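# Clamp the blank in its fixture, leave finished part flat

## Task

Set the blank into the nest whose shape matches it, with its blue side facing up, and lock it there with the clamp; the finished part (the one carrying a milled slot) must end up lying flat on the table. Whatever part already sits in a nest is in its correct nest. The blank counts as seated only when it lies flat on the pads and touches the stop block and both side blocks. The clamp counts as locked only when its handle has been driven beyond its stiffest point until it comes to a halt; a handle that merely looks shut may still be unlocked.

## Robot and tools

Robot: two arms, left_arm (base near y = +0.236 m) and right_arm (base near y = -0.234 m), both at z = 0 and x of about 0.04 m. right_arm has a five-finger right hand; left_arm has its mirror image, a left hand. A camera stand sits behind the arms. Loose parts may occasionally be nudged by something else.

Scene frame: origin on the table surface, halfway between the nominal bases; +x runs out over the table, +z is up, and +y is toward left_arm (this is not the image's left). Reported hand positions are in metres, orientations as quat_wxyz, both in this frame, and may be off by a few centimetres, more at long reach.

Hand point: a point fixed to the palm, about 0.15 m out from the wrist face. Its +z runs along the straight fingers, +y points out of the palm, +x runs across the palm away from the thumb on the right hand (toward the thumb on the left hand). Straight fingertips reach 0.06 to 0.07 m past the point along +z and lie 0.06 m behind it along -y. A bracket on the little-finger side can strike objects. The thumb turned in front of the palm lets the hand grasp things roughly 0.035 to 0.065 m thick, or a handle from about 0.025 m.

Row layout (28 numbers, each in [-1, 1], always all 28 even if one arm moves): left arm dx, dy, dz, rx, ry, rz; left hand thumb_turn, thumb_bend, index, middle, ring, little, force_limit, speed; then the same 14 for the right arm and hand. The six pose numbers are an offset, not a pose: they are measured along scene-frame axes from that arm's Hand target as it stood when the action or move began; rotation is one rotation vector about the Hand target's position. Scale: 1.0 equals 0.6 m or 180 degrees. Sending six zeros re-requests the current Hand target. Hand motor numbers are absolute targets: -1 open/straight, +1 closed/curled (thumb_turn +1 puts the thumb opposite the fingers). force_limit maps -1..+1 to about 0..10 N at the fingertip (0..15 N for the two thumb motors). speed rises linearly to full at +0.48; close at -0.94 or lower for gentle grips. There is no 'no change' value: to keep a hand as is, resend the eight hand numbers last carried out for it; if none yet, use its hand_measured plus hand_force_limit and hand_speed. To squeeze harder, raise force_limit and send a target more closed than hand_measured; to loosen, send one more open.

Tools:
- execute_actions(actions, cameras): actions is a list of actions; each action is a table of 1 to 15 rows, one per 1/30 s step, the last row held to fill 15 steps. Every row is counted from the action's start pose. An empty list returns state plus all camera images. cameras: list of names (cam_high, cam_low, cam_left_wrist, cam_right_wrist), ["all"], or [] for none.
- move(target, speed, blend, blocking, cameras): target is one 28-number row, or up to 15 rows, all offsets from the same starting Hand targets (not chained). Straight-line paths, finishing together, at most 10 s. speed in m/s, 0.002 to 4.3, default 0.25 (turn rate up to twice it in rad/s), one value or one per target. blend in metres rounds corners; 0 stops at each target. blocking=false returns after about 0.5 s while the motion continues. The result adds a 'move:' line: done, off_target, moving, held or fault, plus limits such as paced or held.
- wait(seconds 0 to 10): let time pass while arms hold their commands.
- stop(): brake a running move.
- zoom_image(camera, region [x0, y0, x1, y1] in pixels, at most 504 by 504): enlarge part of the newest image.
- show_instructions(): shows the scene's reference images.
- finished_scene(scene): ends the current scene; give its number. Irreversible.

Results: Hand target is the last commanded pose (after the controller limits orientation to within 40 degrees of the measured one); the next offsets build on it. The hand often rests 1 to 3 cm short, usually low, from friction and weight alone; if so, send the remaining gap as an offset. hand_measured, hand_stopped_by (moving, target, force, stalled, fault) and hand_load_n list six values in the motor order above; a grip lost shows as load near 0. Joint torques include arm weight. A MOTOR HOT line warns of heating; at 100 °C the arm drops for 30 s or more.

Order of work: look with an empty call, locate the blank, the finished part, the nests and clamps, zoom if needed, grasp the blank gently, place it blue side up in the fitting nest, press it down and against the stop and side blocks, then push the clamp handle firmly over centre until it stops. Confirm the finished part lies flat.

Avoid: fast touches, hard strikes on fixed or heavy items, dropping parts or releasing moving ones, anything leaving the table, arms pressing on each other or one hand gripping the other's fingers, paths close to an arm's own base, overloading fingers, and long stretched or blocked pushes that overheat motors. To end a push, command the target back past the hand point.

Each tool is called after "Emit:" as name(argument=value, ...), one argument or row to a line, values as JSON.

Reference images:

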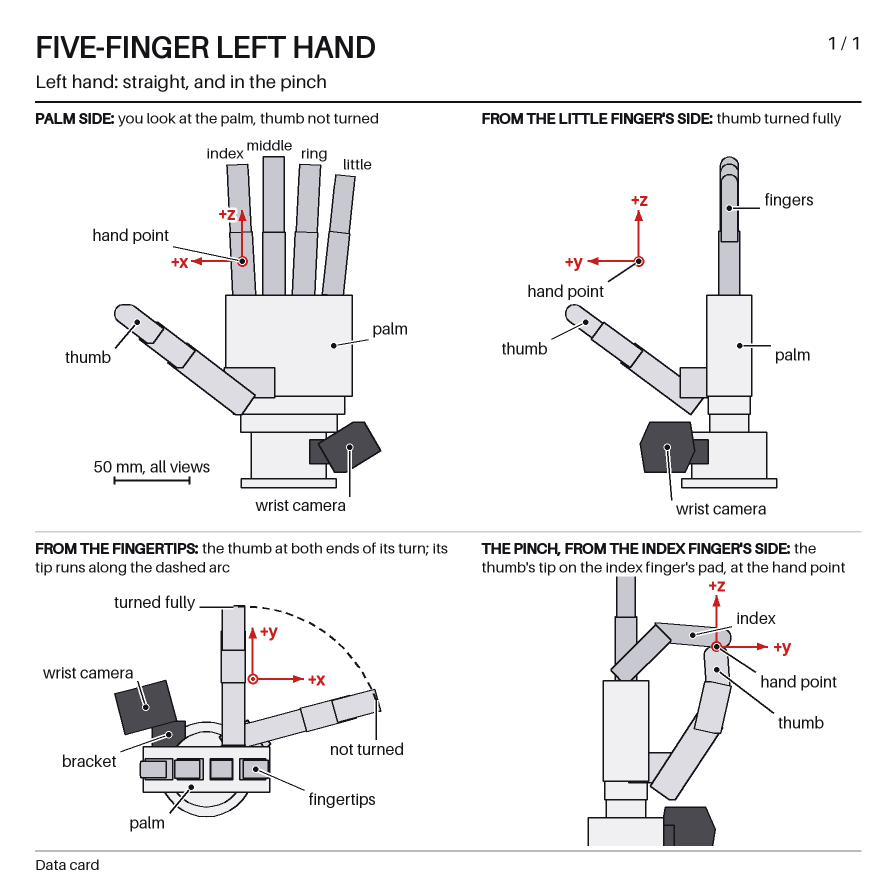

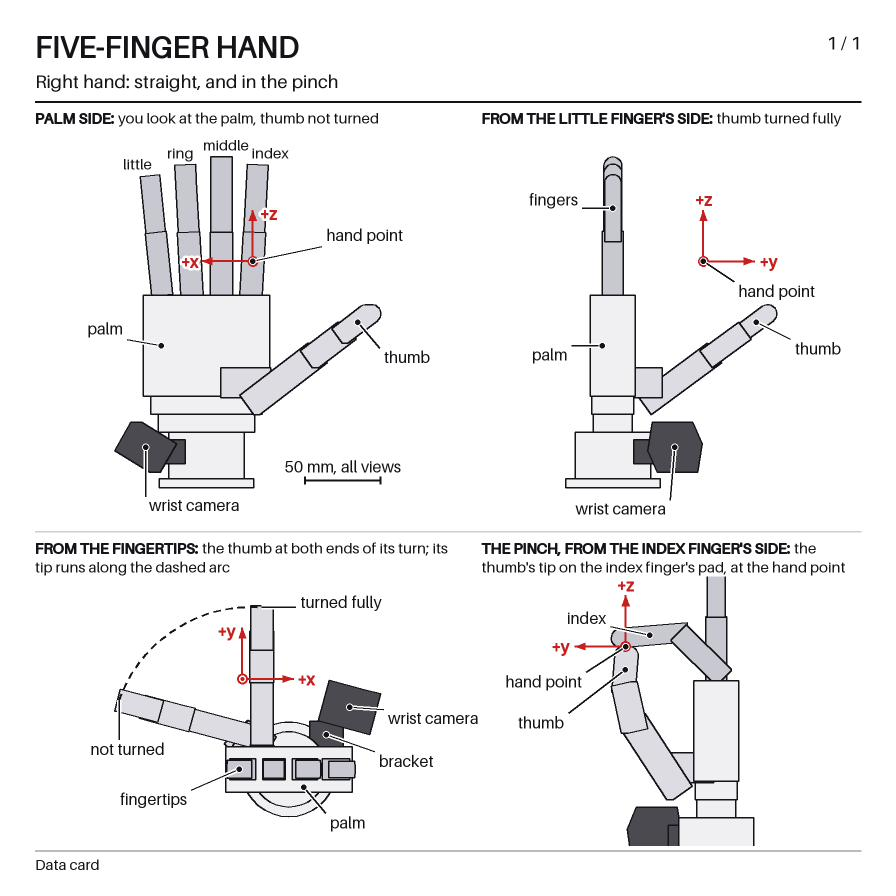

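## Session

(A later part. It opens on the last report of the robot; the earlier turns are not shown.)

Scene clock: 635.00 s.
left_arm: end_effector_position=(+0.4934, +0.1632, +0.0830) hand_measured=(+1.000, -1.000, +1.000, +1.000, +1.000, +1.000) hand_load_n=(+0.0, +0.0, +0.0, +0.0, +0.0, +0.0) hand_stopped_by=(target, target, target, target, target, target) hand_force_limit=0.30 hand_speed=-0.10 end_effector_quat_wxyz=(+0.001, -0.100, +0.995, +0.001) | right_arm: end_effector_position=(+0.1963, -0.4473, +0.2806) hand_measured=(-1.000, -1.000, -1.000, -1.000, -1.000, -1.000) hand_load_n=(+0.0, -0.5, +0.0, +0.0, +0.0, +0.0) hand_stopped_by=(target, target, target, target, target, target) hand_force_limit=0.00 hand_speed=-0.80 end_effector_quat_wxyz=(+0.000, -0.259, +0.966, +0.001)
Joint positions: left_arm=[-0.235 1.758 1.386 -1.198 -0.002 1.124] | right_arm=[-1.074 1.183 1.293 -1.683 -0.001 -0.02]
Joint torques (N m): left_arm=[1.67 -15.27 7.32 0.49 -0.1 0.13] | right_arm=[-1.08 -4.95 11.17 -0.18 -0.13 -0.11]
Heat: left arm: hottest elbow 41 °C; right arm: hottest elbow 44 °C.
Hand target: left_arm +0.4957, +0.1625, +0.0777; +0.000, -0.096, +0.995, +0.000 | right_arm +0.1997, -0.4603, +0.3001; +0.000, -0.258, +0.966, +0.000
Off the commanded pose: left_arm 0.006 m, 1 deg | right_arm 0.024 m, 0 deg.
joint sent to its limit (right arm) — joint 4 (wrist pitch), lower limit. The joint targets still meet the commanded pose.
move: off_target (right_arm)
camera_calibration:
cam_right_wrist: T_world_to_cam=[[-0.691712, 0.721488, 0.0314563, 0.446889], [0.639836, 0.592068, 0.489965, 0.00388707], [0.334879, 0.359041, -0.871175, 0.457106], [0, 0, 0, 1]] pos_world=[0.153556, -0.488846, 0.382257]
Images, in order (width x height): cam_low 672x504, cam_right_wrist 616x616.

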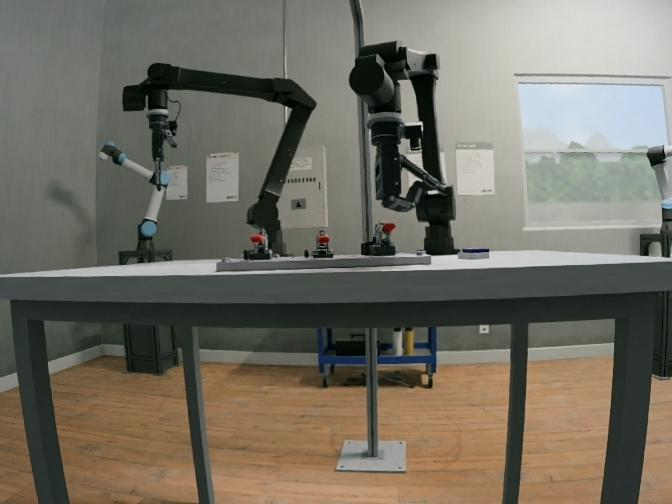

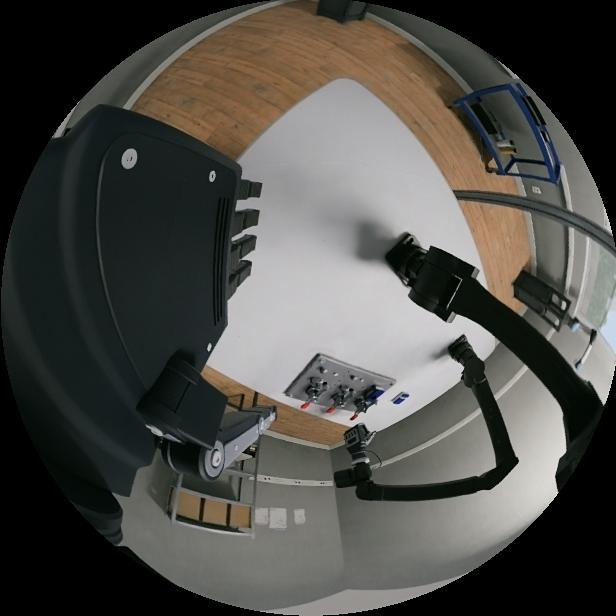

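Emit:
move(
  target=[
    [0.0,0.0,-0.042,0,0,0,1,-1,1,1,1,1,0.3,-0.1,0,0,0,0,0,0,-1,-1,-1,-1,-1,-1,0,-0.8],
  ],
  speed=[0.05],
  cameras=["cam_low","cam_right_wrist"],
)

Emit:
zoom_image(
  camera="cam_right_wrist",
  region=[330, 380, 400, 450],
)

Emit:
zoom_image(
  camera="cam_low",
  region=[340, 165, 420, 265],
)

Scene clock: 639.33 s.
left_arm: end_effector_position=(+0.4941, +0.1630, +0.0588) hand_measured=(+1.000, -1.000, +1.000, +1.000, +1.000, +1.000) hand_load_n=(+0.0, +0.0, +0.0, +0.0, +0.0, +0.0) hand_stopped_by=(target, target, target, target, target, target) hand_force_limit=0.30 hand_speed=-0.10 end_effector_quat_wxyz=(+0.002, -0.100, +0.995, +0.000) | right_arm: end_effector_position=(+0.1963, -0.4473, +0.2806) hand_measured=(-1.000, -1.000, -1.000, -1.000, -1.000, -1.000) hand_load_n=(+0.0, +0.0, +0.0, +0.0, +0.0, +0.0) hand_stopped_by=(target, target, target, target, target, target) hand_force_limit=0.00 hand_speed=-0.80 end_effector_quat_wxyz=(+0.000, -0.259, +0.966, +0.001)
Joint positions: left_arm=[-0.235 1.782 1.352 -1.137 -0.002 1.124] | right_arm=[-1.074 1.183 1.293 -1.683 -0.001 -0.02]
Joint torques (N m): left_arm=[1.61 -15.27 7.1 0.5 -0.1 0.13] | right_arm=[-1.08 -4.07 11.07 -0.17 -0.14 -0.12]
Heat: left arm: hottest elbow 41 °C; right arm: hottest elbow 44 °C.
Hand target: left_arm +0.4957, +0.1625, +0.0525; +0.000, -0.096, +0.995, +0.000 | right_arm +0.1997, -0.4603, +0.3001; +0.000, -0.258, +0.966, +0.000
Off the commanded pose: left_arm 0.006 m, 1 deg | right_arm 0.024 m, 0 deg.
joint sent to its limit (right arm) — joint 4 (wrist pitch), lower limit. The joint targets still meet the commanded pose.
move: off_target (right_arm)
camera_calibration:
cam_right_wrist: T_world_to_cam=[[-0.691712, 0.721488, 0.0314563, 0.446889], [0.639836, 0.592068, 0.489965, 0.00388707], [0.334879, 0.359041, -0.871175, 0.457106], [0, 0, 0, 1]] pos_world=[0.153556, -0.488846, 0.382257]
Images, in order (width x height): cam_low 672x504, cam_right_wrist 616x616.

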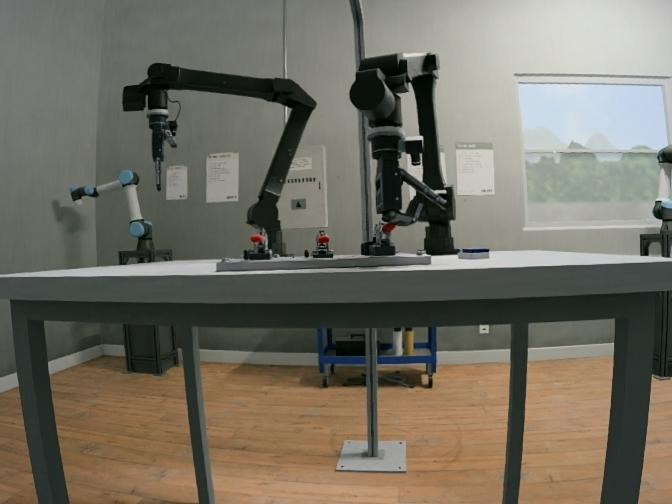

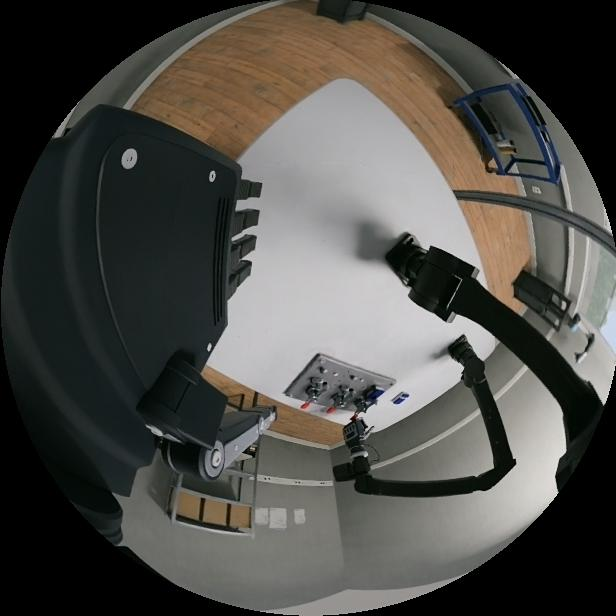

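Scaled by 7.200 from the camera's 616x616 image, which has a finer 880x880 frame.

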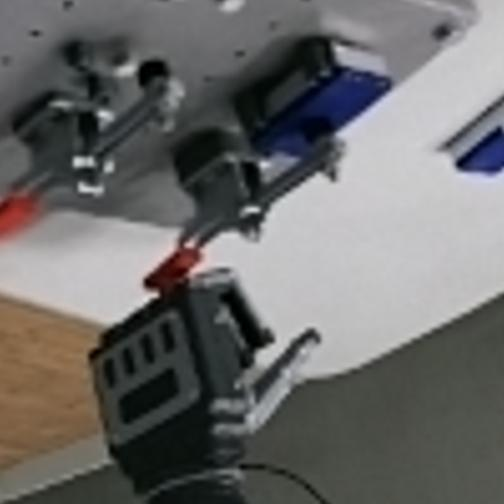

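Scaled by 5.040 from the camera's 672x504 image, which has a finer 960x720 frame.

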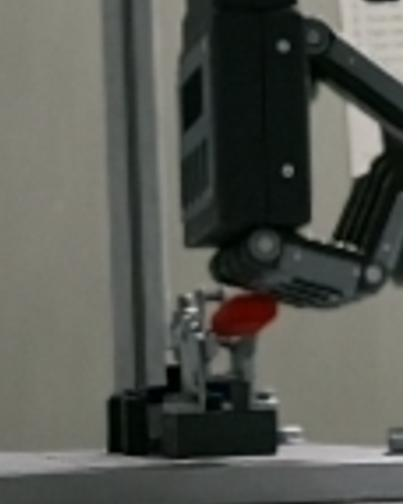

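Emit:
move(
  target=[
    [0.0,0.0,-0.04,0,0,0,1,-1,1,1,1,1,0.3,-0.1,0,0,0,0,0,0,-1,-1,-1,-1,-1,-1,0,-0.8],
  ],
  speed=[0.04],
  cameras=["cam_low","cam_right_wrist"],
)

Emit:
zoom_image(
  camera="cam_right_wrist",
  region=[330, 380, 400, 450],
)

Emit:
zoom_image(
  camera="cam_low",
  region=[340, 165, 420, 265],
)

Scene clock: 641.23 s.
left_arm: end_effector_position=(+0.4959, +0.1626, +0.0537) hand_measured=(+1.000, -1.000, +1.000, +1.000, +1.000, +1.000) hand_load_n=(+0.0, +0.0, +0.0, -1.0, +0.5, +0.0) hand_stopped_by=(target, target, target, target, target, target) hand_force_limit=0.30 hand_speed=-0.10 end_effector_quat_wxyz=(+0.009, -0.100, +0.995, -0.002) | right_arm: end_effector_position=(+0.1963, -0.4473, +0.2806) hand_measured=(-1.000, -1.000, -1.000, -1.000, -1.000, -1.000) hand_load_n=(+0.0, -0.5, +0.0, +0.0, +0.0, +0.0) hand_stopped_by=(target, target, target, target, target, target) hand_force_limit=0.00 hand_speed=-0.80 end_effector_quat_wxyz=(+0.000, -0.259, +0.966, +0.001)
Joint positions: left_arm=[-0.235 1.782 1.339 -1.109 -0.002 1.124] | right_arm=[-1.074 1.183 1.293 -1.683 -0.001 -0.02]
Joint torques (N m): left_arm=[1.67 -13.04 5.68 1.72 -0.1 0.13] | right_arm=[-1.14 -5.19 11.22 -0.5 -0.11 -0.08]
Heat: left arm: hottest elbow 41 °C; right arm: hottest elbow 44 °C.
Hand target: left_arm +0.4956, +0.1625, +0.0284; +0.000, -0.096, +0.995, +0.000 | right_arm +0.1997, -0.4603, +0.3001; +0.000, -0.258, +0.966, +0.000
Off the commanded pose: left_arm 0.025 m, 1 deg | right_arm 0.024 m, 0 deg.
joint sent to its limit (right arm) — joint 4 (wrist pitch), lower limit. The joint targets still meet the commanded pose.
move: off_target (left_arm, right_arm)
camera_calibration:
cam_right_wrist: T_world_to_cam=[[-0.691712, 0.721488, 0.0314563, 0.446889], [0.639836, 0.592068, 0.489965, 0.00388707], [0.334879, 0.359041, -0.871175, 0.457106], [0, 0, 0, 1]] pos_world=[0.153556, -0.488846, 0.382257]
Images, in order (width x height): cam_low 672x504, cam_right_wrist 616x616.

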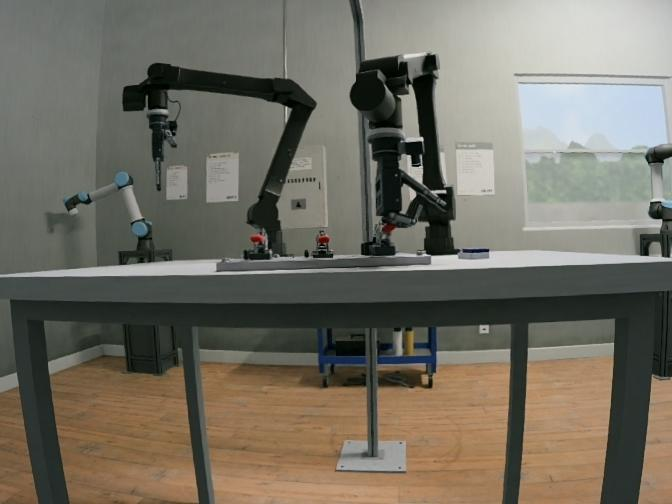

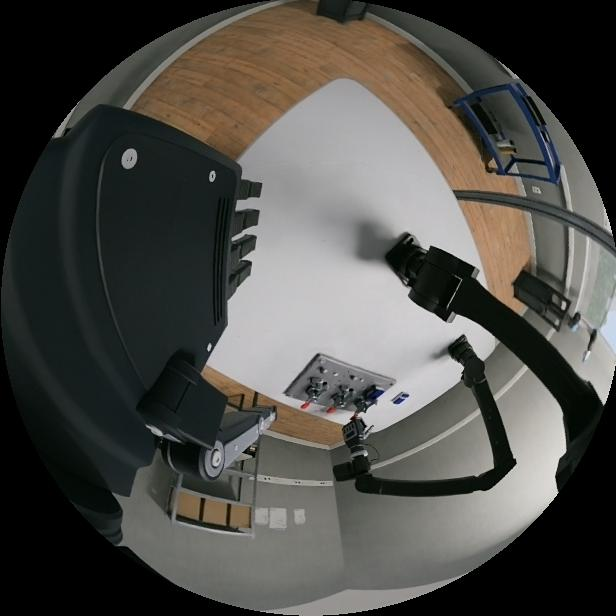

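Scaled by 7.200 from the camera's 616x616 image, which has a finer 880x880 frame.

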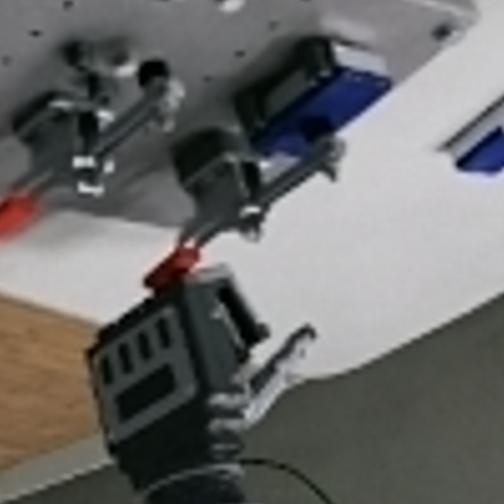

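Scaled by 5.040 from the camera's 672x504 image, which has a finer 960x720 frame.

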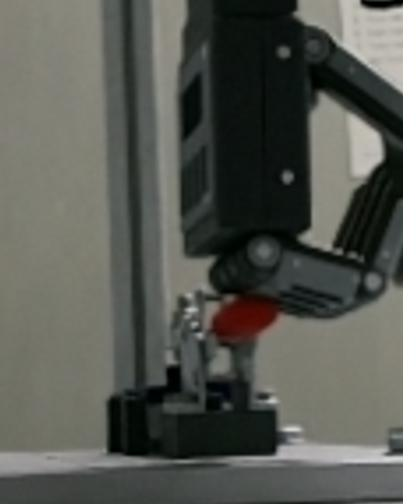

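Emit:
move(
  target=[
    [0.0,0.0,-0.04,0,0,0,1,-1,1,1,1,1,0.3,-0.1,0,0,0,0,0,0,-1,-1,-1,-1,-1,-1,0,-0.8],
  ],
  speed=[0.04],
  cameras=["cam_low","cam_right_wrist"],
)

Emit:
zoom_image(
  camera="cam_right_wrist",
  region=[330, 380, 400, 450],
)

Emit:
zoom_image(
  camera="cam_low",
  region=[340, 165, 420, 265],
)

Scene clock: 643.33 s.
left_arm: end_effector_position=(+0.4962, +0.1625, +0.0510) hand_measured=(+1.000, -1.000, +1.000, +1.000, +1.000, +1.000) hand_load_n=(+0.0, -0.5, -0.5, -1.0, +0.0, +0.0) hand_stopped_by=(target, target, target, target, target, target) hand_force_limit=0.30 hand_speed=-0.10 end_effector_quat_wxyz=(+0.020, -0.100, +0.995, -0.006) | right_arm: end_effector_position=(+0.1963, -0.4473, +0.2806) hand_measured=(-1.000, -1.000, -1.000, -1.000, -1.000, -1.000) hand_load_n=(+0.0, +0.0, +0.0, +0.0, +0.0, +0.0) hand_stopped_by=(target, target, target, target, target, target) hand_force_limit=0.00 hand_speed=-0.80 end_effector_quat_wxyz=(+0.000, -0.259, +0.966, +0.001)
Joint positions: left_arm=[-0.235 1.77 1.316 -1.075 -0.002 1.124] | right_arm=[-1.074 1.183 1.293 -1.683 -0.001 -0.02]
Joint torques (N m): left_arm=[1.61 -9.41 5.11 2.59 -0.09 0.13] | right_arm=[-1.03 -4.6 11.02 -0.21 -0.15 -0.11]
Heat: left arm: hottest elbow 40 °C; right arm: hottest elbow 44 °C.
Hand target: left_arm +0.4956, +0.1625, +0.0043; +0.000, -0.096, +0.995, +0.000 | right_arm +0.1997, -0.4603, +0.3001; +0.000, -0.258, +0.966, +0.000
Off the commanded pose: left_arm 0.047 m, 3 deg | right_arm 0.024 m, 0 deg.
joint sent to its limit (right arm) — joint 4 (wrist pitch), lower limit. The joint targets still meet the commanded pose.
move: off_target (left_arm, right_arm)
camera_calibration:
cam_right_wrist: T_world_to_cam=[[-0.691712, 0.721488, 0.0314563, 0.446889], [0.639836, 0.592068, 0.489965, 0.00388707], [0.334879, 0.359041, -0.871175, 0.457106], [0, 0, 0, 1]] pos_world=[0.153556, -0.488846, 0.382257]
Images, in order (width x height): cam_low 672x504, cam_right_wrist 616x616.

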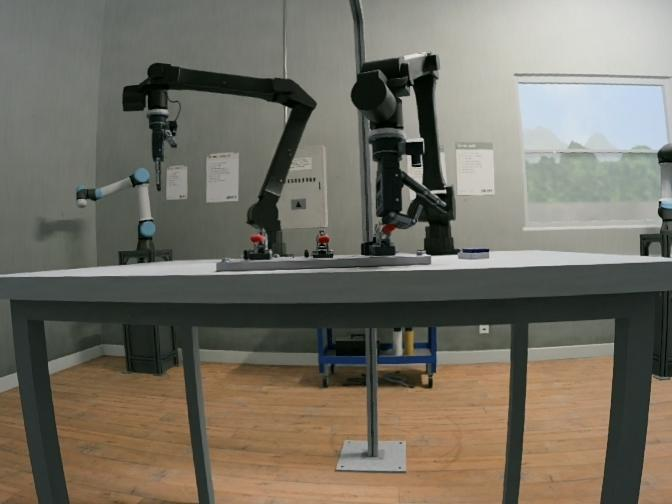

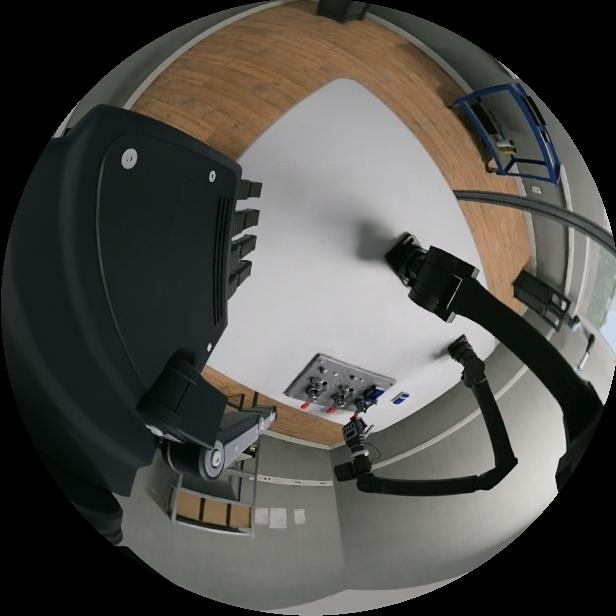

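Scaled by 7.200 from the camera's 616x616 image, which has a finer 880x880 frame.

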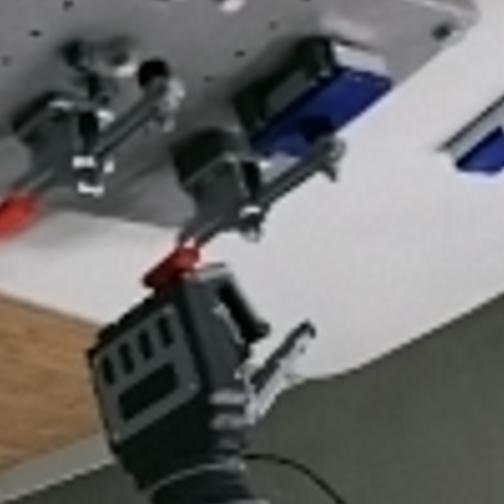

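Scaled by 5.040 from the camera's 672x504 image, which has a finer 960x720 frame.

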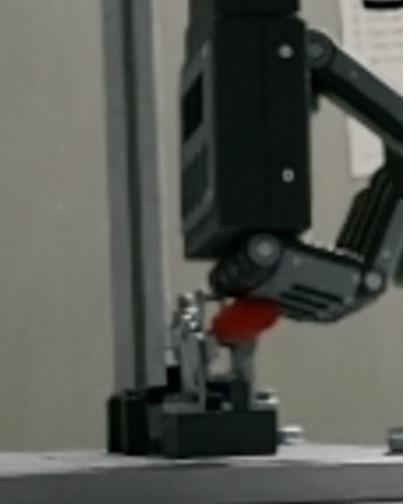

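Emit:
move(
  target=[
    [0.0,0.0,-0.04,0,0,0,1,-1,1,1,1,1,0.3,-0.1,0,0,0,0,0,0,-1,-1,-1,-1,-1,-1,0,-0.8],
  ],
  speed=[0.04],
  cameras=["cam_low","cam_right_wrist"],
)

Emit:
zoom_image(
  camera="cam_right_wrist",
  region=[330, 380, 400, 450],
)

Emit:
zoom_image(
  camera="cam_low",
  region=[340, 165, 420, 265],
)

Scene clock: 645.90 s.
left_arm: end_effector_position=(+0.4966, +0.1621, +0.0488) hand_measured=(+1.000, -1.000, +1.000, +1.000, +1.000, +1.000) hand_load_n=(+0.0, +0.0, -2.0, -0.5, +0.0, +0.0) hand_stopped_by=(target, target, target, target, target, target) hand_force_limit=0.30 hand_speed=-0.10 end_effector_quat_wxyz=(+0.032, -0.100, +0.994, -0.011) | right_arm: end_effector_position=(+0.1963, -0.4473, +0.2806) hand_measured=(-1.000, -1.000, -1.000, -1.000, -1.000, -1.000) hand_load_n=(+0.0, +0.0, +0.0, +0.0, +0.0, +0.0) hand_stopped_by=(target, target, target, target, target, target) hand_force_limit=0.00 hand_speed=-0.80 end_effector_quat_wxyz=(+0.000, -0.259, +0.966, +0.001)
Joint positions: left_arm=[-0.235 1.756 1.294 -1.042 -0.001 1.124] | right_arm=[-1.074 1.183 1.293 -1.683 -0.001 -0.02]
Joint torques (N m): left_arm=[1.61 -6.01 4.44 3.4 -0.15 0.13] | right_arm=[-0.32 -4.42 11.29 -0.36 -0.11 -0.13]
Heat: left arm: hottest elbow 40 °C; right arm: hottest elbow 44 °C.
Hand target: left_arm +0.4958, +0.1625, -0.0196; +0.000, -0.096, +0.995, +0.000 | right_arm +0.1997, -0.4603, +0.3001; +0.000, -0.258, +0.966, +0.000
Off the commanded pose: left_arm 0.068 m, 4 deg | right_arm 0.024 m, 0 deg.
joint sent to its limit (right arm) — joint 4 (wrist pitch), lower limit. The joint targets still meet the commanded pose.
move: off_target (left_arm, right_arm)
camera_calibration:
cam_right_wrist: T_world_to_cam=[[-0.691712, 0.721488, 0.0314563, 0.446889], [0.639836, 0.592068, 0.489965, 0.00388707], [0.334879, 0.359041, -0.871175, 0.457106], [0, 0, 0, 1]] pos_world=[0.153556, -0.488846, 0.382257]
Images, in order (width x height): cam_low 672x504, cam_right_wrist 616x616.

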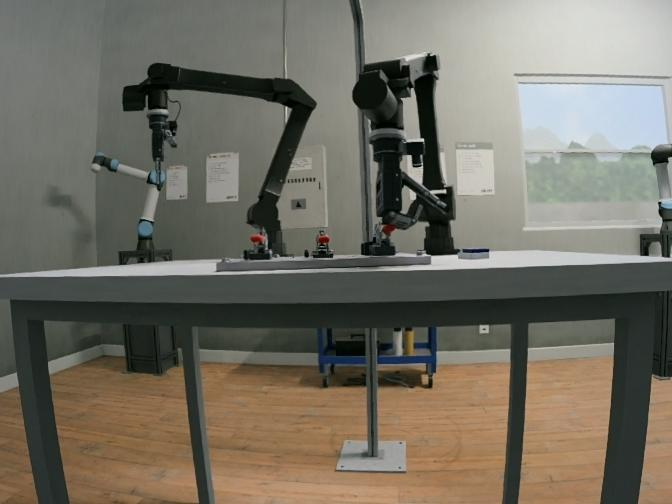

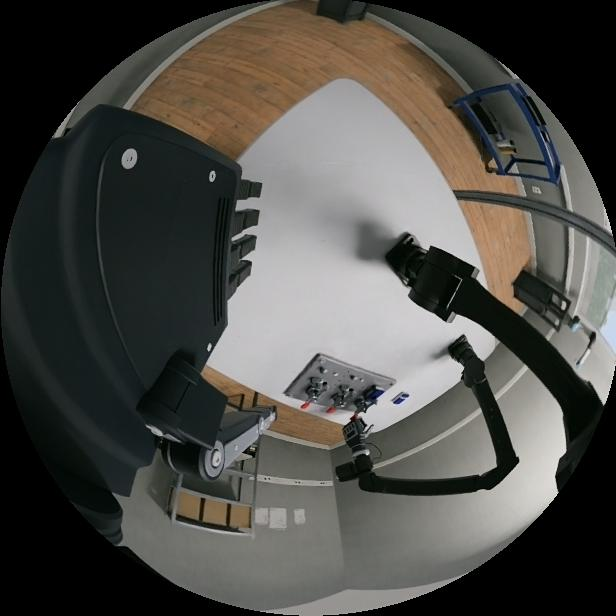

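Scaled by 7.200 from the camera's 616x616 image, which has a finer 880x880 frame.

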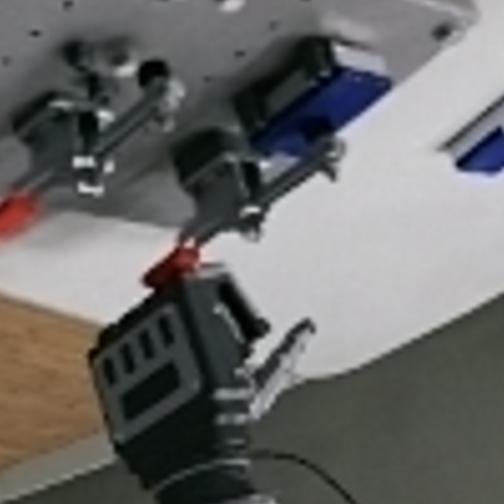

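Scaled by 5.040 from the camera's 672x504 image, which has a finer 960x720 frame.

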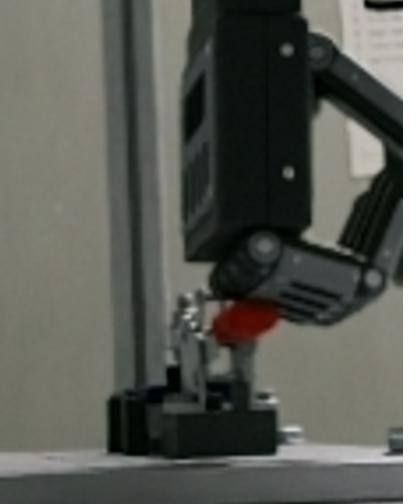

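Emit:
move(
  target=[
    [0.0295,0.0055,0.135,0,0,0,1,-1,1,1,1,1,0.3,-0.1,0,0,0,0,0,0,-1,-1,-1,-1,-1,-1,0,-0.8],
    [0.0295,0.0055,0.1,-0.004,0.022,0,1,-1,1,1,1,1,0.3,-0.1,0,0,0,0,0,0,-1,-1,-1,-1,-1,-1,0,-0.8],
  ],
  speed=[0.08,0.04],
  cameras=["cam_low","cam_right_wrist"],
)

Emit:
zoom_image(
  camera="cam_right_wrist",
  region=[330, 380, 400, 450],
)

Emit:
zoom_image(
  camera="cam_low",
  region=[340, 165, 420, 265],
)

Scene clock: 651.10 s.
left_arm: end_effector_position=(+0.4966, +0.1648, +0.0569) hand_measured=(+1.000, -1.000, +1.000, +1.000, +1.000, +1.000) hand_load_n=(+0.0, +0.0, +0.0, -0.5, +0.5, +0.0) hand_stopped_by=(target, target, target, target, target, target) hand_force_limit=0.30 hand_speed=-0.10 end_effector_quat_wxyz=(-0.033, -0.096, +0.995, -0.002) | right_arm: end_effector_position=(+0.1963, -0.4473, +0.2806) hand_measured=(-1.000, -1.000, -1.000, -1.000, -1.000, -1.000) hand_load_n=(+0.0, +0.0, +0.0, +0.0, +0.0, +0.0) hand_stopped_by=(target, target, target, target, target, target) hand_force_limit=0.00 hand_speed=-0.80 end_effector_quat_wxyz=(+0.000, -0.259, +0.966, +0.001)
Joint positions: left_arm=[-0.221 1.832 1.41 -1.21 0.026 1.147] | right_arm=[-1.074 1.183 1.293 -1.683 -0.001 -0.02]
Joint torques (N m): left_arm=[2.61 -12.04 9.66 0.72 -0.11 0.16] | right_arm=[-1.32 -4.78 11.25 -0.2 -0.15 -0.09]
Heat: left arm: hottest elbow 40 °C; right arm: hottest elbow 44 °C.
Hand target: left_arm +0.5134, +0.1660, +0.0404; -0.035, -0.095, +0.995, -0.003 | right_arm +0.1997, -0.4603, +0.3001; +0.000, -0.258, +0.966, +0.000
Off the commanded pose: left_arm 0.024 m, 0 deg | right_arm 0.024 m, 0 deg.
joint sent to its limit (right arm) — joint 4 (wrist pitch), lower limit. The joint targets still meet the commanded pose.
move: off_target (left_arm, right_arm)
camera_calibration:
cam_right_wrist: T_world_to_cam=[[-0.691712, 0.721488, 0.0314563, 0.446889], [0.639836, 0.592068, 0.489965, 0.00388707], [0.334879, 0.359041, -0.871175, 0.457106], [0, 0, 0, 1]] pos_world=[0.153556, -0.488846, 0.382257]
Images, in order (width x height): cam_low 672x504, cam_right_wrist 616x616.

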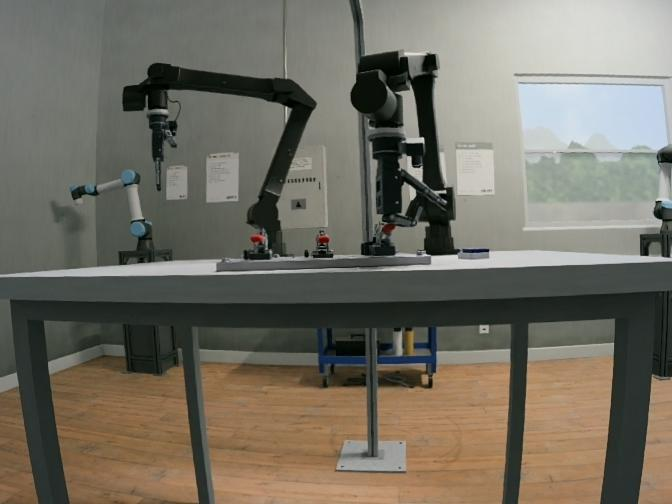

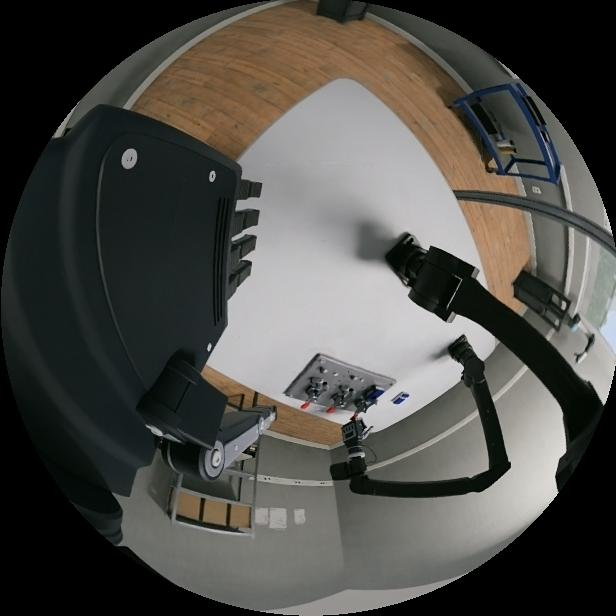

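Scaled by 7.200 from the camera's 616x616 image, which has a finer 880x880 frame.

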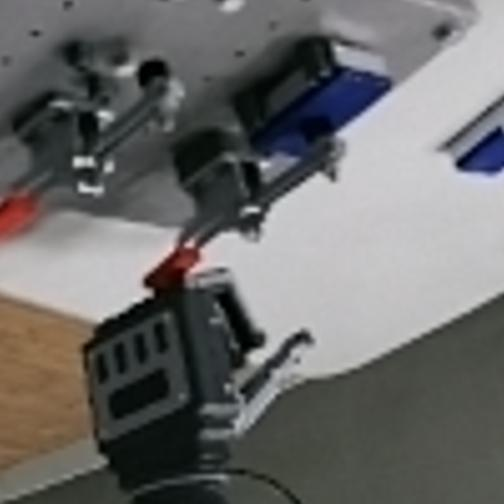

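Scaled by 5.040 from the camera's 672x504 image, which has a finer 960x720 frame.

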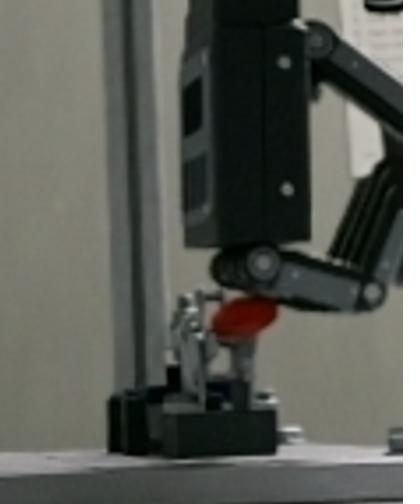

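Emit:
move(
  target=[
    [0.03,0.004,0.06,0,0,0,1,-1,1,1,1,1,0.3,-0.1,0,0,0,0,0,0,-1,-1,-1,-1,-1,-1,0,-0.8],
    [0.02,0.002,-0.03,0,0,0,1,-1,1,1,1,1,0.3,-0.1,0,0,0,0,0,0,-1,-1,-1,-1,-1,-1,0,-0.8],
    [0.015,0.002,-0.1,0,0,0,1,-1,1,1,1,1,0.3,-0.1,0,0,0,0,0,0,-1,-1,-1,-1,-1,-1,0,-0.8],
  ],
  speed=[0.08,0.08,0.05],
  blend=[0,0.005,0],
  cameras=["cam_low","cam_right_wrist"],
)

Emit:
zoom_image(
  camera="cam_right_wrist",
  region=[330, 380, 400, 450],
)

Emit:
zoom_image(
  camera="cam_low",
  region=[340, 165, 420, 265],
)

Scene clock: 655.73 s.
left_arm: end_effector_position=(+0.5300, +0.1653, +0.0349) hand_measured=(+1.000, -1.000, +1.000, +1.000, +1.000, +1.000) hand_load_n=(+0.0, -0.5, +0.0, +0.0, +0.0, +0.0) hand_stopped_by=(target, target, target, target, target, target) hand_force_limit=0.30 hand_speed=-0.10 end_effector_quat_wxyz=(-0.005, -0.095, +0.995, -0.011) | right_arm: end_effector_position=(+0.1963, -0.4473, +0.2806) hand_measured=(-1.000, -1.000, -1.000, -1.000, -1.000, -1.000) hand_load_n=(+0.0, +0.0, +0.0, +0.0, +0.0, +0.0) hand_stopped_by=(target, target, target, target, target, target) hand_force_limit=0.00 hand_speed=-0.80 end_effector_quat_wxyz=(+0.000, -0.259, +0.966, +0.001)
Joint positions: left_arm=[-0.206 1.892 1.447 -1.129 0.025 1.163] | right_arm=[-1.074 1.183 1.293 -1.683 -0.001 -0.02]
Joint torques (N m): left_arm=[1.79 -10.64 4.44 2.26 -0.08 0.05] | right_arm=[-0.73 -4.66 11.36 -0.32 -0.06 -0.12]
Heat: left arm: hottest elbow 40 °C; right arm: hottest elbow 44 °C.
Hand target: left_arm +0.5225, +0.1671, -0.0196; -0.035, -0.096, +0.995, -0.003 | right_arm +0.1997, -0.4603, +0.3001; +0.000, -0.258, +0.966, +0.000
Off the commanded pose: left_arm 0.055 m, 4 deg | right_arm 0.024 m, 0 deg.
joint sent to its limit (right arm) — joint 4 (wrist pitch), lower limit. The joint targets still meet the commanded pose.
move: off_target (left_arm, right_arm)
camera_calibration:
cam_right_wrist: T_world_to_cam=[[-0.691712, 0.721488, 0.0314563, 0.446889], [0.639836, 0.592068, 0.489965, 0.00388707], [0.334879, 0.359041, -0.871175, 0.457106], [0, 0, 0, 1]] pos_world=[0.153556, -0.488846, 0.382257]
Images, in order (width x height): cam_low 672x504, cam_right_wrist 616x616.

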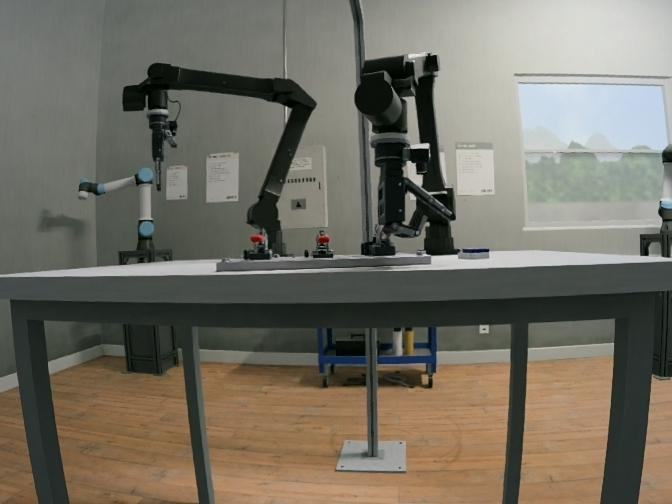

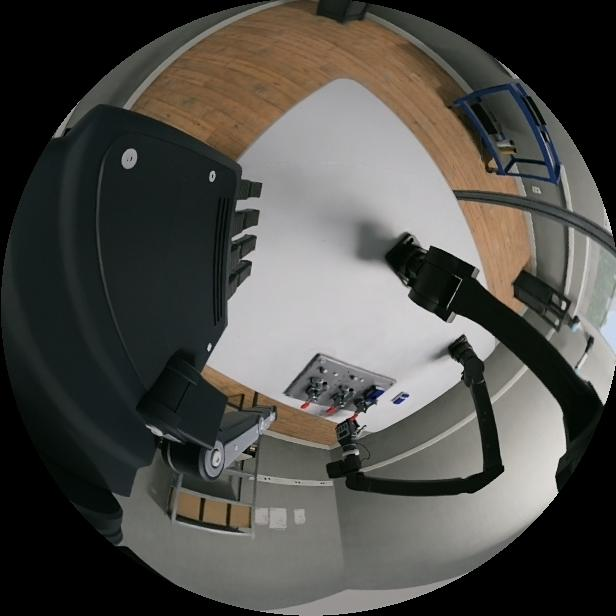

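Scaled by 7.200 from the camera's 616x616 image, which has a finer 880x880 frame.

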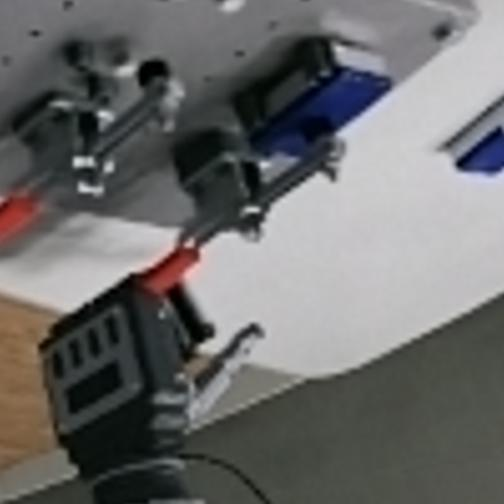

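Scaled by 5.040 from the camera's 672x504 image, which has a finer 960x720 frame.

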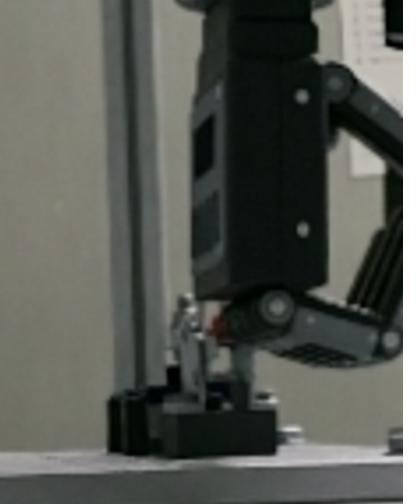

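Emit:
move(
  target=[
    [0.0,0.0,0.2,0.004,-0.022,0,1,-1,1,1,1,1,0.3,-0.1,0,0,0,0,0,0,-1,-1,-1,-1,-1,-1,0,-0.8],
    [-0.015,-0.004,0.2,0.004,-0.022,0,1,-1,1,1,1,1,0.3,-0.1,0,0,0,0,0,0,-1,-1,-1,-1,-1,-1,0,-0.8],
    [-0.015,-0.004,0.12,0.004,-0.022,0,1,-1,1,1,1,1,0.3,-0.1,0,0,0,0,0,0,-1,-1,-1,-1,-1,-1,0,-0.8],
  ],
  speed=[0.08,0.08,0.05],
  cameras=["cam_low","cam_right_wrist"],
)

Emit:
zoom_image(
  camera="cam_right_wrist",
  region=[330, 380, 400, 450],
)

Emit:
zoom_image(
  camera="cam_low",
  region=[340, 165, 420, 265],
)

Scene clock: 661.53 s.
left_arm: end_effector_position=(+0.5159, +0.1680, +0.0642) hand_measured=(+1.000, -1.000, +1.000, +1.000, +1.000, +1.000) hand_load_n=(+0.0, +0.0, +0.0, +0.0, +0.0, +0.0) hand_stopped_by=(target, target, target, target, target, target) hand_force_limit=0.30 hand_speed=-0.10 end_effector_quat_wxyz=(+0.008, -0.095, +0.995, -0.003) | right_arm: end_effector_position=(+0.1963, -0.4473, +0.2806) hand_measured=(-1.000, -1.000, -1.000, -1.000, -1.000, -1.000) hand_load_n=(+0.0, +0.0, +0.0, +0.0, +0.0, +0.0) hand_stopped_by=(target, target, target, target, target, target) hand_force_limit=0.00 hand_speed=-0.80 end_effector_quat_wxyz=(+0.000, -0.259, +0.966, +0.001)
Joint positions: left_arm=[-0.216 1.814 1.415 -1.154 0 1.151] | right_arm=[-1.074 1.183 1.293 -1.683 -0.001 -0.02]
Joint torques (N m): left_arm=[1.03 -15.27 6.8 0.47 -0.19 -0.01] | right_arm=[-0.91 -4.48 11.29 -0.24 -0.12 -0.11]
Heat: left arm: hottest elbow 39 °C; right arm: hottest elbow 45 °C.
Hand target: left_arm +0.5134, +0.1647, +0.0525; +0.000, -0.096, +0.995, +0.000 | right_arm +0.1997, -0.4603, +0.3001; +0.000, -0.258, +0.966, +0.000
Off the commanded pose: left_arm 0.012 m, 1 deg | right_arm 0.024 m, 0 deg.
joint sent to its limit (right arm) — joint 4 (wrist pitch), lower limit. The joint targets still meet the commanded pose.
move: off_target (left_arm, right_arm)
camera_calibration:
cam_right_wrist: T_world_to_cam=[[-0.691712, 0.721488, 0.0314563, 0.446889], [0.639836, 0.592068, 0.489965, 0.00388707], [0.334879, 0.359041, -0.871175, 0.457106], [0, 0, 0, 1]] pos_world=[0.153556, -0.488846, 0.382257]
Images, in order (width x height): cam_low 672x504, cam_right_wrist 616x616.

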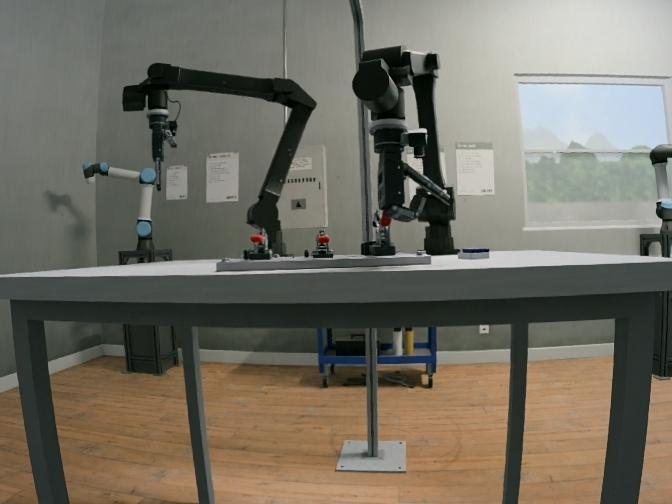

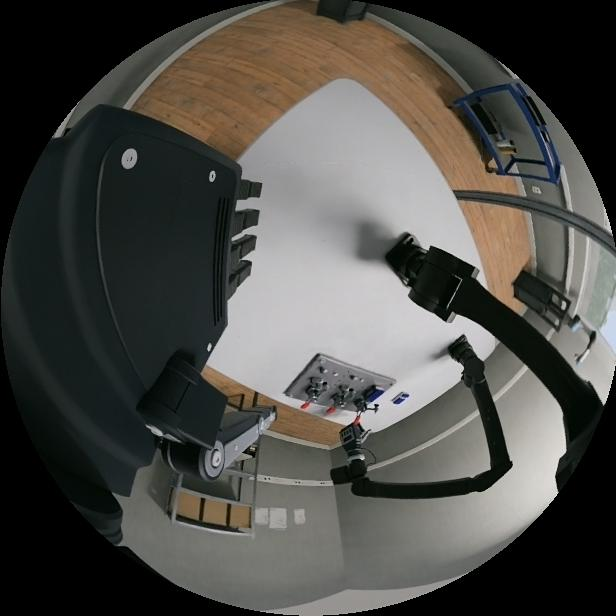

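Scaled by 7.200 from the camera's 616x616 image, which has a finer 880x880 frame.

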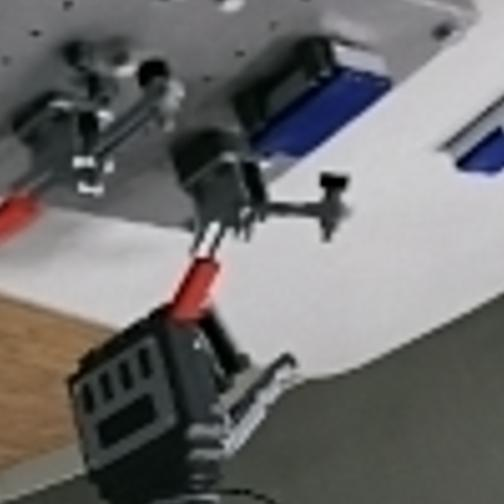

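Scaled by 5.040 from the camera's 672x504 image, which has a finer 960x720 frame.

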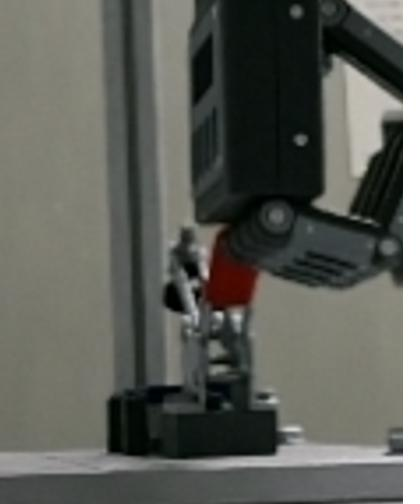

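Emit:
move(
  target=[
    [0.044,0.009,0.004,0,0,0,1,-1,1,1,1,1,0.3,-0.1,0,0,0,0,0,0,-1,-1,-1,-1,-1,-1,0,-0.8],
    [0.044,0.009,0.2,0,0,0,1,-1,1,1,1,1,0.3,-0.1,0,0,0,0,0,0,-1,-1,-1,-1,-1,-1,0,-0.8],
    [-0.0173,-0.003,0.2,0,0,0,1,-1,1,1,1,1,0.3,-0.1,0,0,0,0,0,0,-1,-1,-1,-1,-1,-1,0,-0.8],
    [-0.0173,-0.003,0.105,0,0,0,1,-1,1,1,1,1,0.3,-0.1,0,0,0,0,0,0,-1,-1,-1,-1,-1,-1,0,-0.8],
  ],
  speed=[0.08,0.1,0.1,0.08],
  cameras=["cam_low","cam_right_wrist"],
)

Emit:
zoom_image(
  camera="cam_right_wrist",
  region=[330, 380, 400, 450],
)

Emit:
zoom_image(
  camera="cam_low",
  region=[340, 165, 420, 265],
)

Scene clock: 668.93 s.
left_arm: end_effector_position=(+0.5021, +0.1667, +0.1228) hand_measured=(+1.000, -1.000, +1.000, +1.000, +1.000, +1.000) hand_load_n=(+0.0, +0.0, +0.0, +0.0, +0.0, +0.0) hand_stopped_by=(target, target, target, target, target, target) hand_force_limit=0.30 hand_speed=-0.10 end_effector_quat_wxyz=(+0.003, -0.095, +0.996, -0.001) | right_arm: end_effector_position=(+0.1963, -0.4473, +0.2806) hand_measured=(-1.000, -1.000, -1.000, -1.000, -1.000, -1.000) hand_load_n=(+0.0, +0.0, +0.0, +0.0, +0.0, +0.0) hand_stopped_by=(target, target, target, target, target, target) hand_force_limit=0.00 hand_speed=-0.80 end_effector_quat_wxyz=(+0.000, -0.259, +0.966, +0.001)
Joint positions: left_arm=[-0.225 1.74 1.472 -1.297 -0.001 1.144] | right_arm=[-1.074 1.183 1.293 -1.683 -0.001 -0.02]
Joint torques (N m): left_arm=[1.14 -14.97 7.43 0.53 -0.16 -0.01] | right_arm=[-0.62 -5.25 11.3 -0.21 -0.13 -0.16]
Heat: left arm: hottest elbow 39 °C; right arm: hottest elbow 45 °C.
Hand target: left_arm +0.5030, +0.1630, +0.1154; +0.000, -0.096, +0.995, +0.000 | right_arm +0.1997, -0.4603, +0.3001; +0.000, -0.258, +0.966, +0.000
Off the commanded pose: left_arm 0.008 m, 0 deg | right_arm 0.024 m, 0 deg.
joint sent to its limit (right arm) — joint 4 (wrist pitch), lower limit. The joint targets still meet the commanded pose.
move: off_target (right_arm)
camera_calibration:
cam_right_wrist: T_world_to_cam=[[-0.691712, 0.721488, 0.0314563, 0.446889], [0.639836, 0.592068, 0.489965, 0.00388707], [0.334879, 0.359041, -0.871175, 0.457106], [0, 0, 0, 1]] pos_world=[0.153556, -0.488846, 0.382257]
Images, in order (width x height): cam_low 672x504, cam_right_wrist 616x616.

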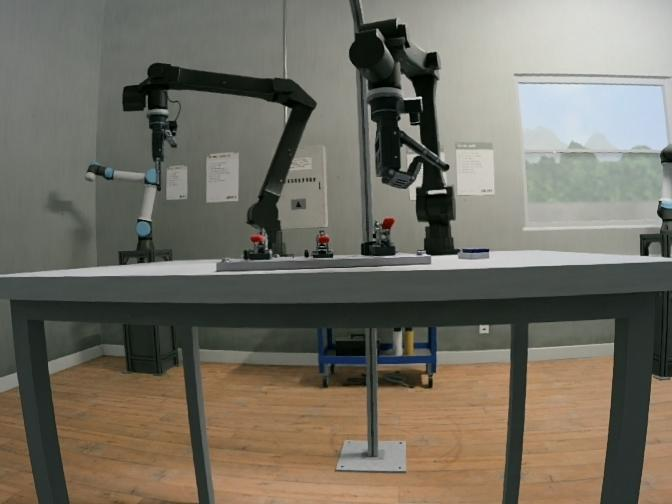

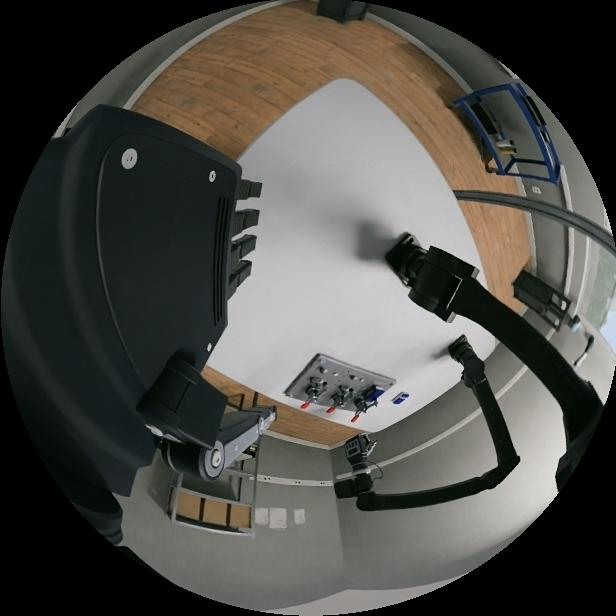

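Scaled by 7.200 from the camera's 616x616 image, which has a finer 880x880 frame.

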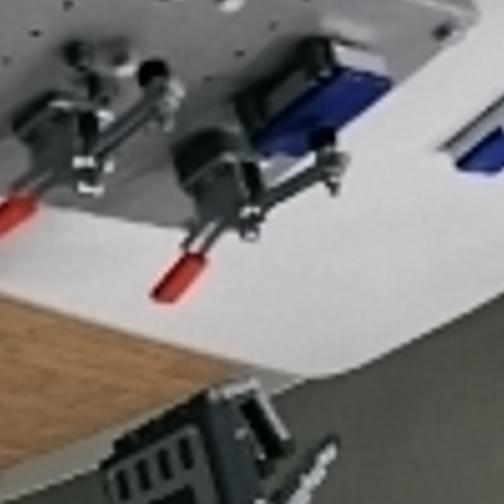

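Scaled by 5.040 from the camera's 672x504 image, which has a finer 960x720 frame.

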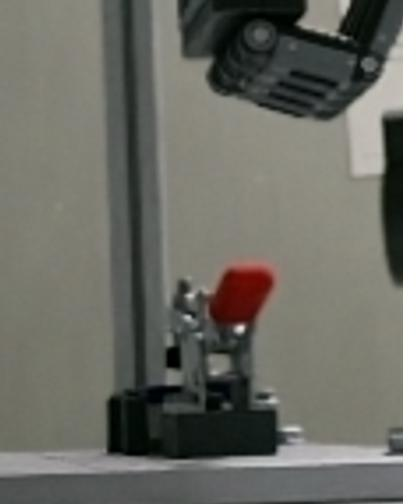

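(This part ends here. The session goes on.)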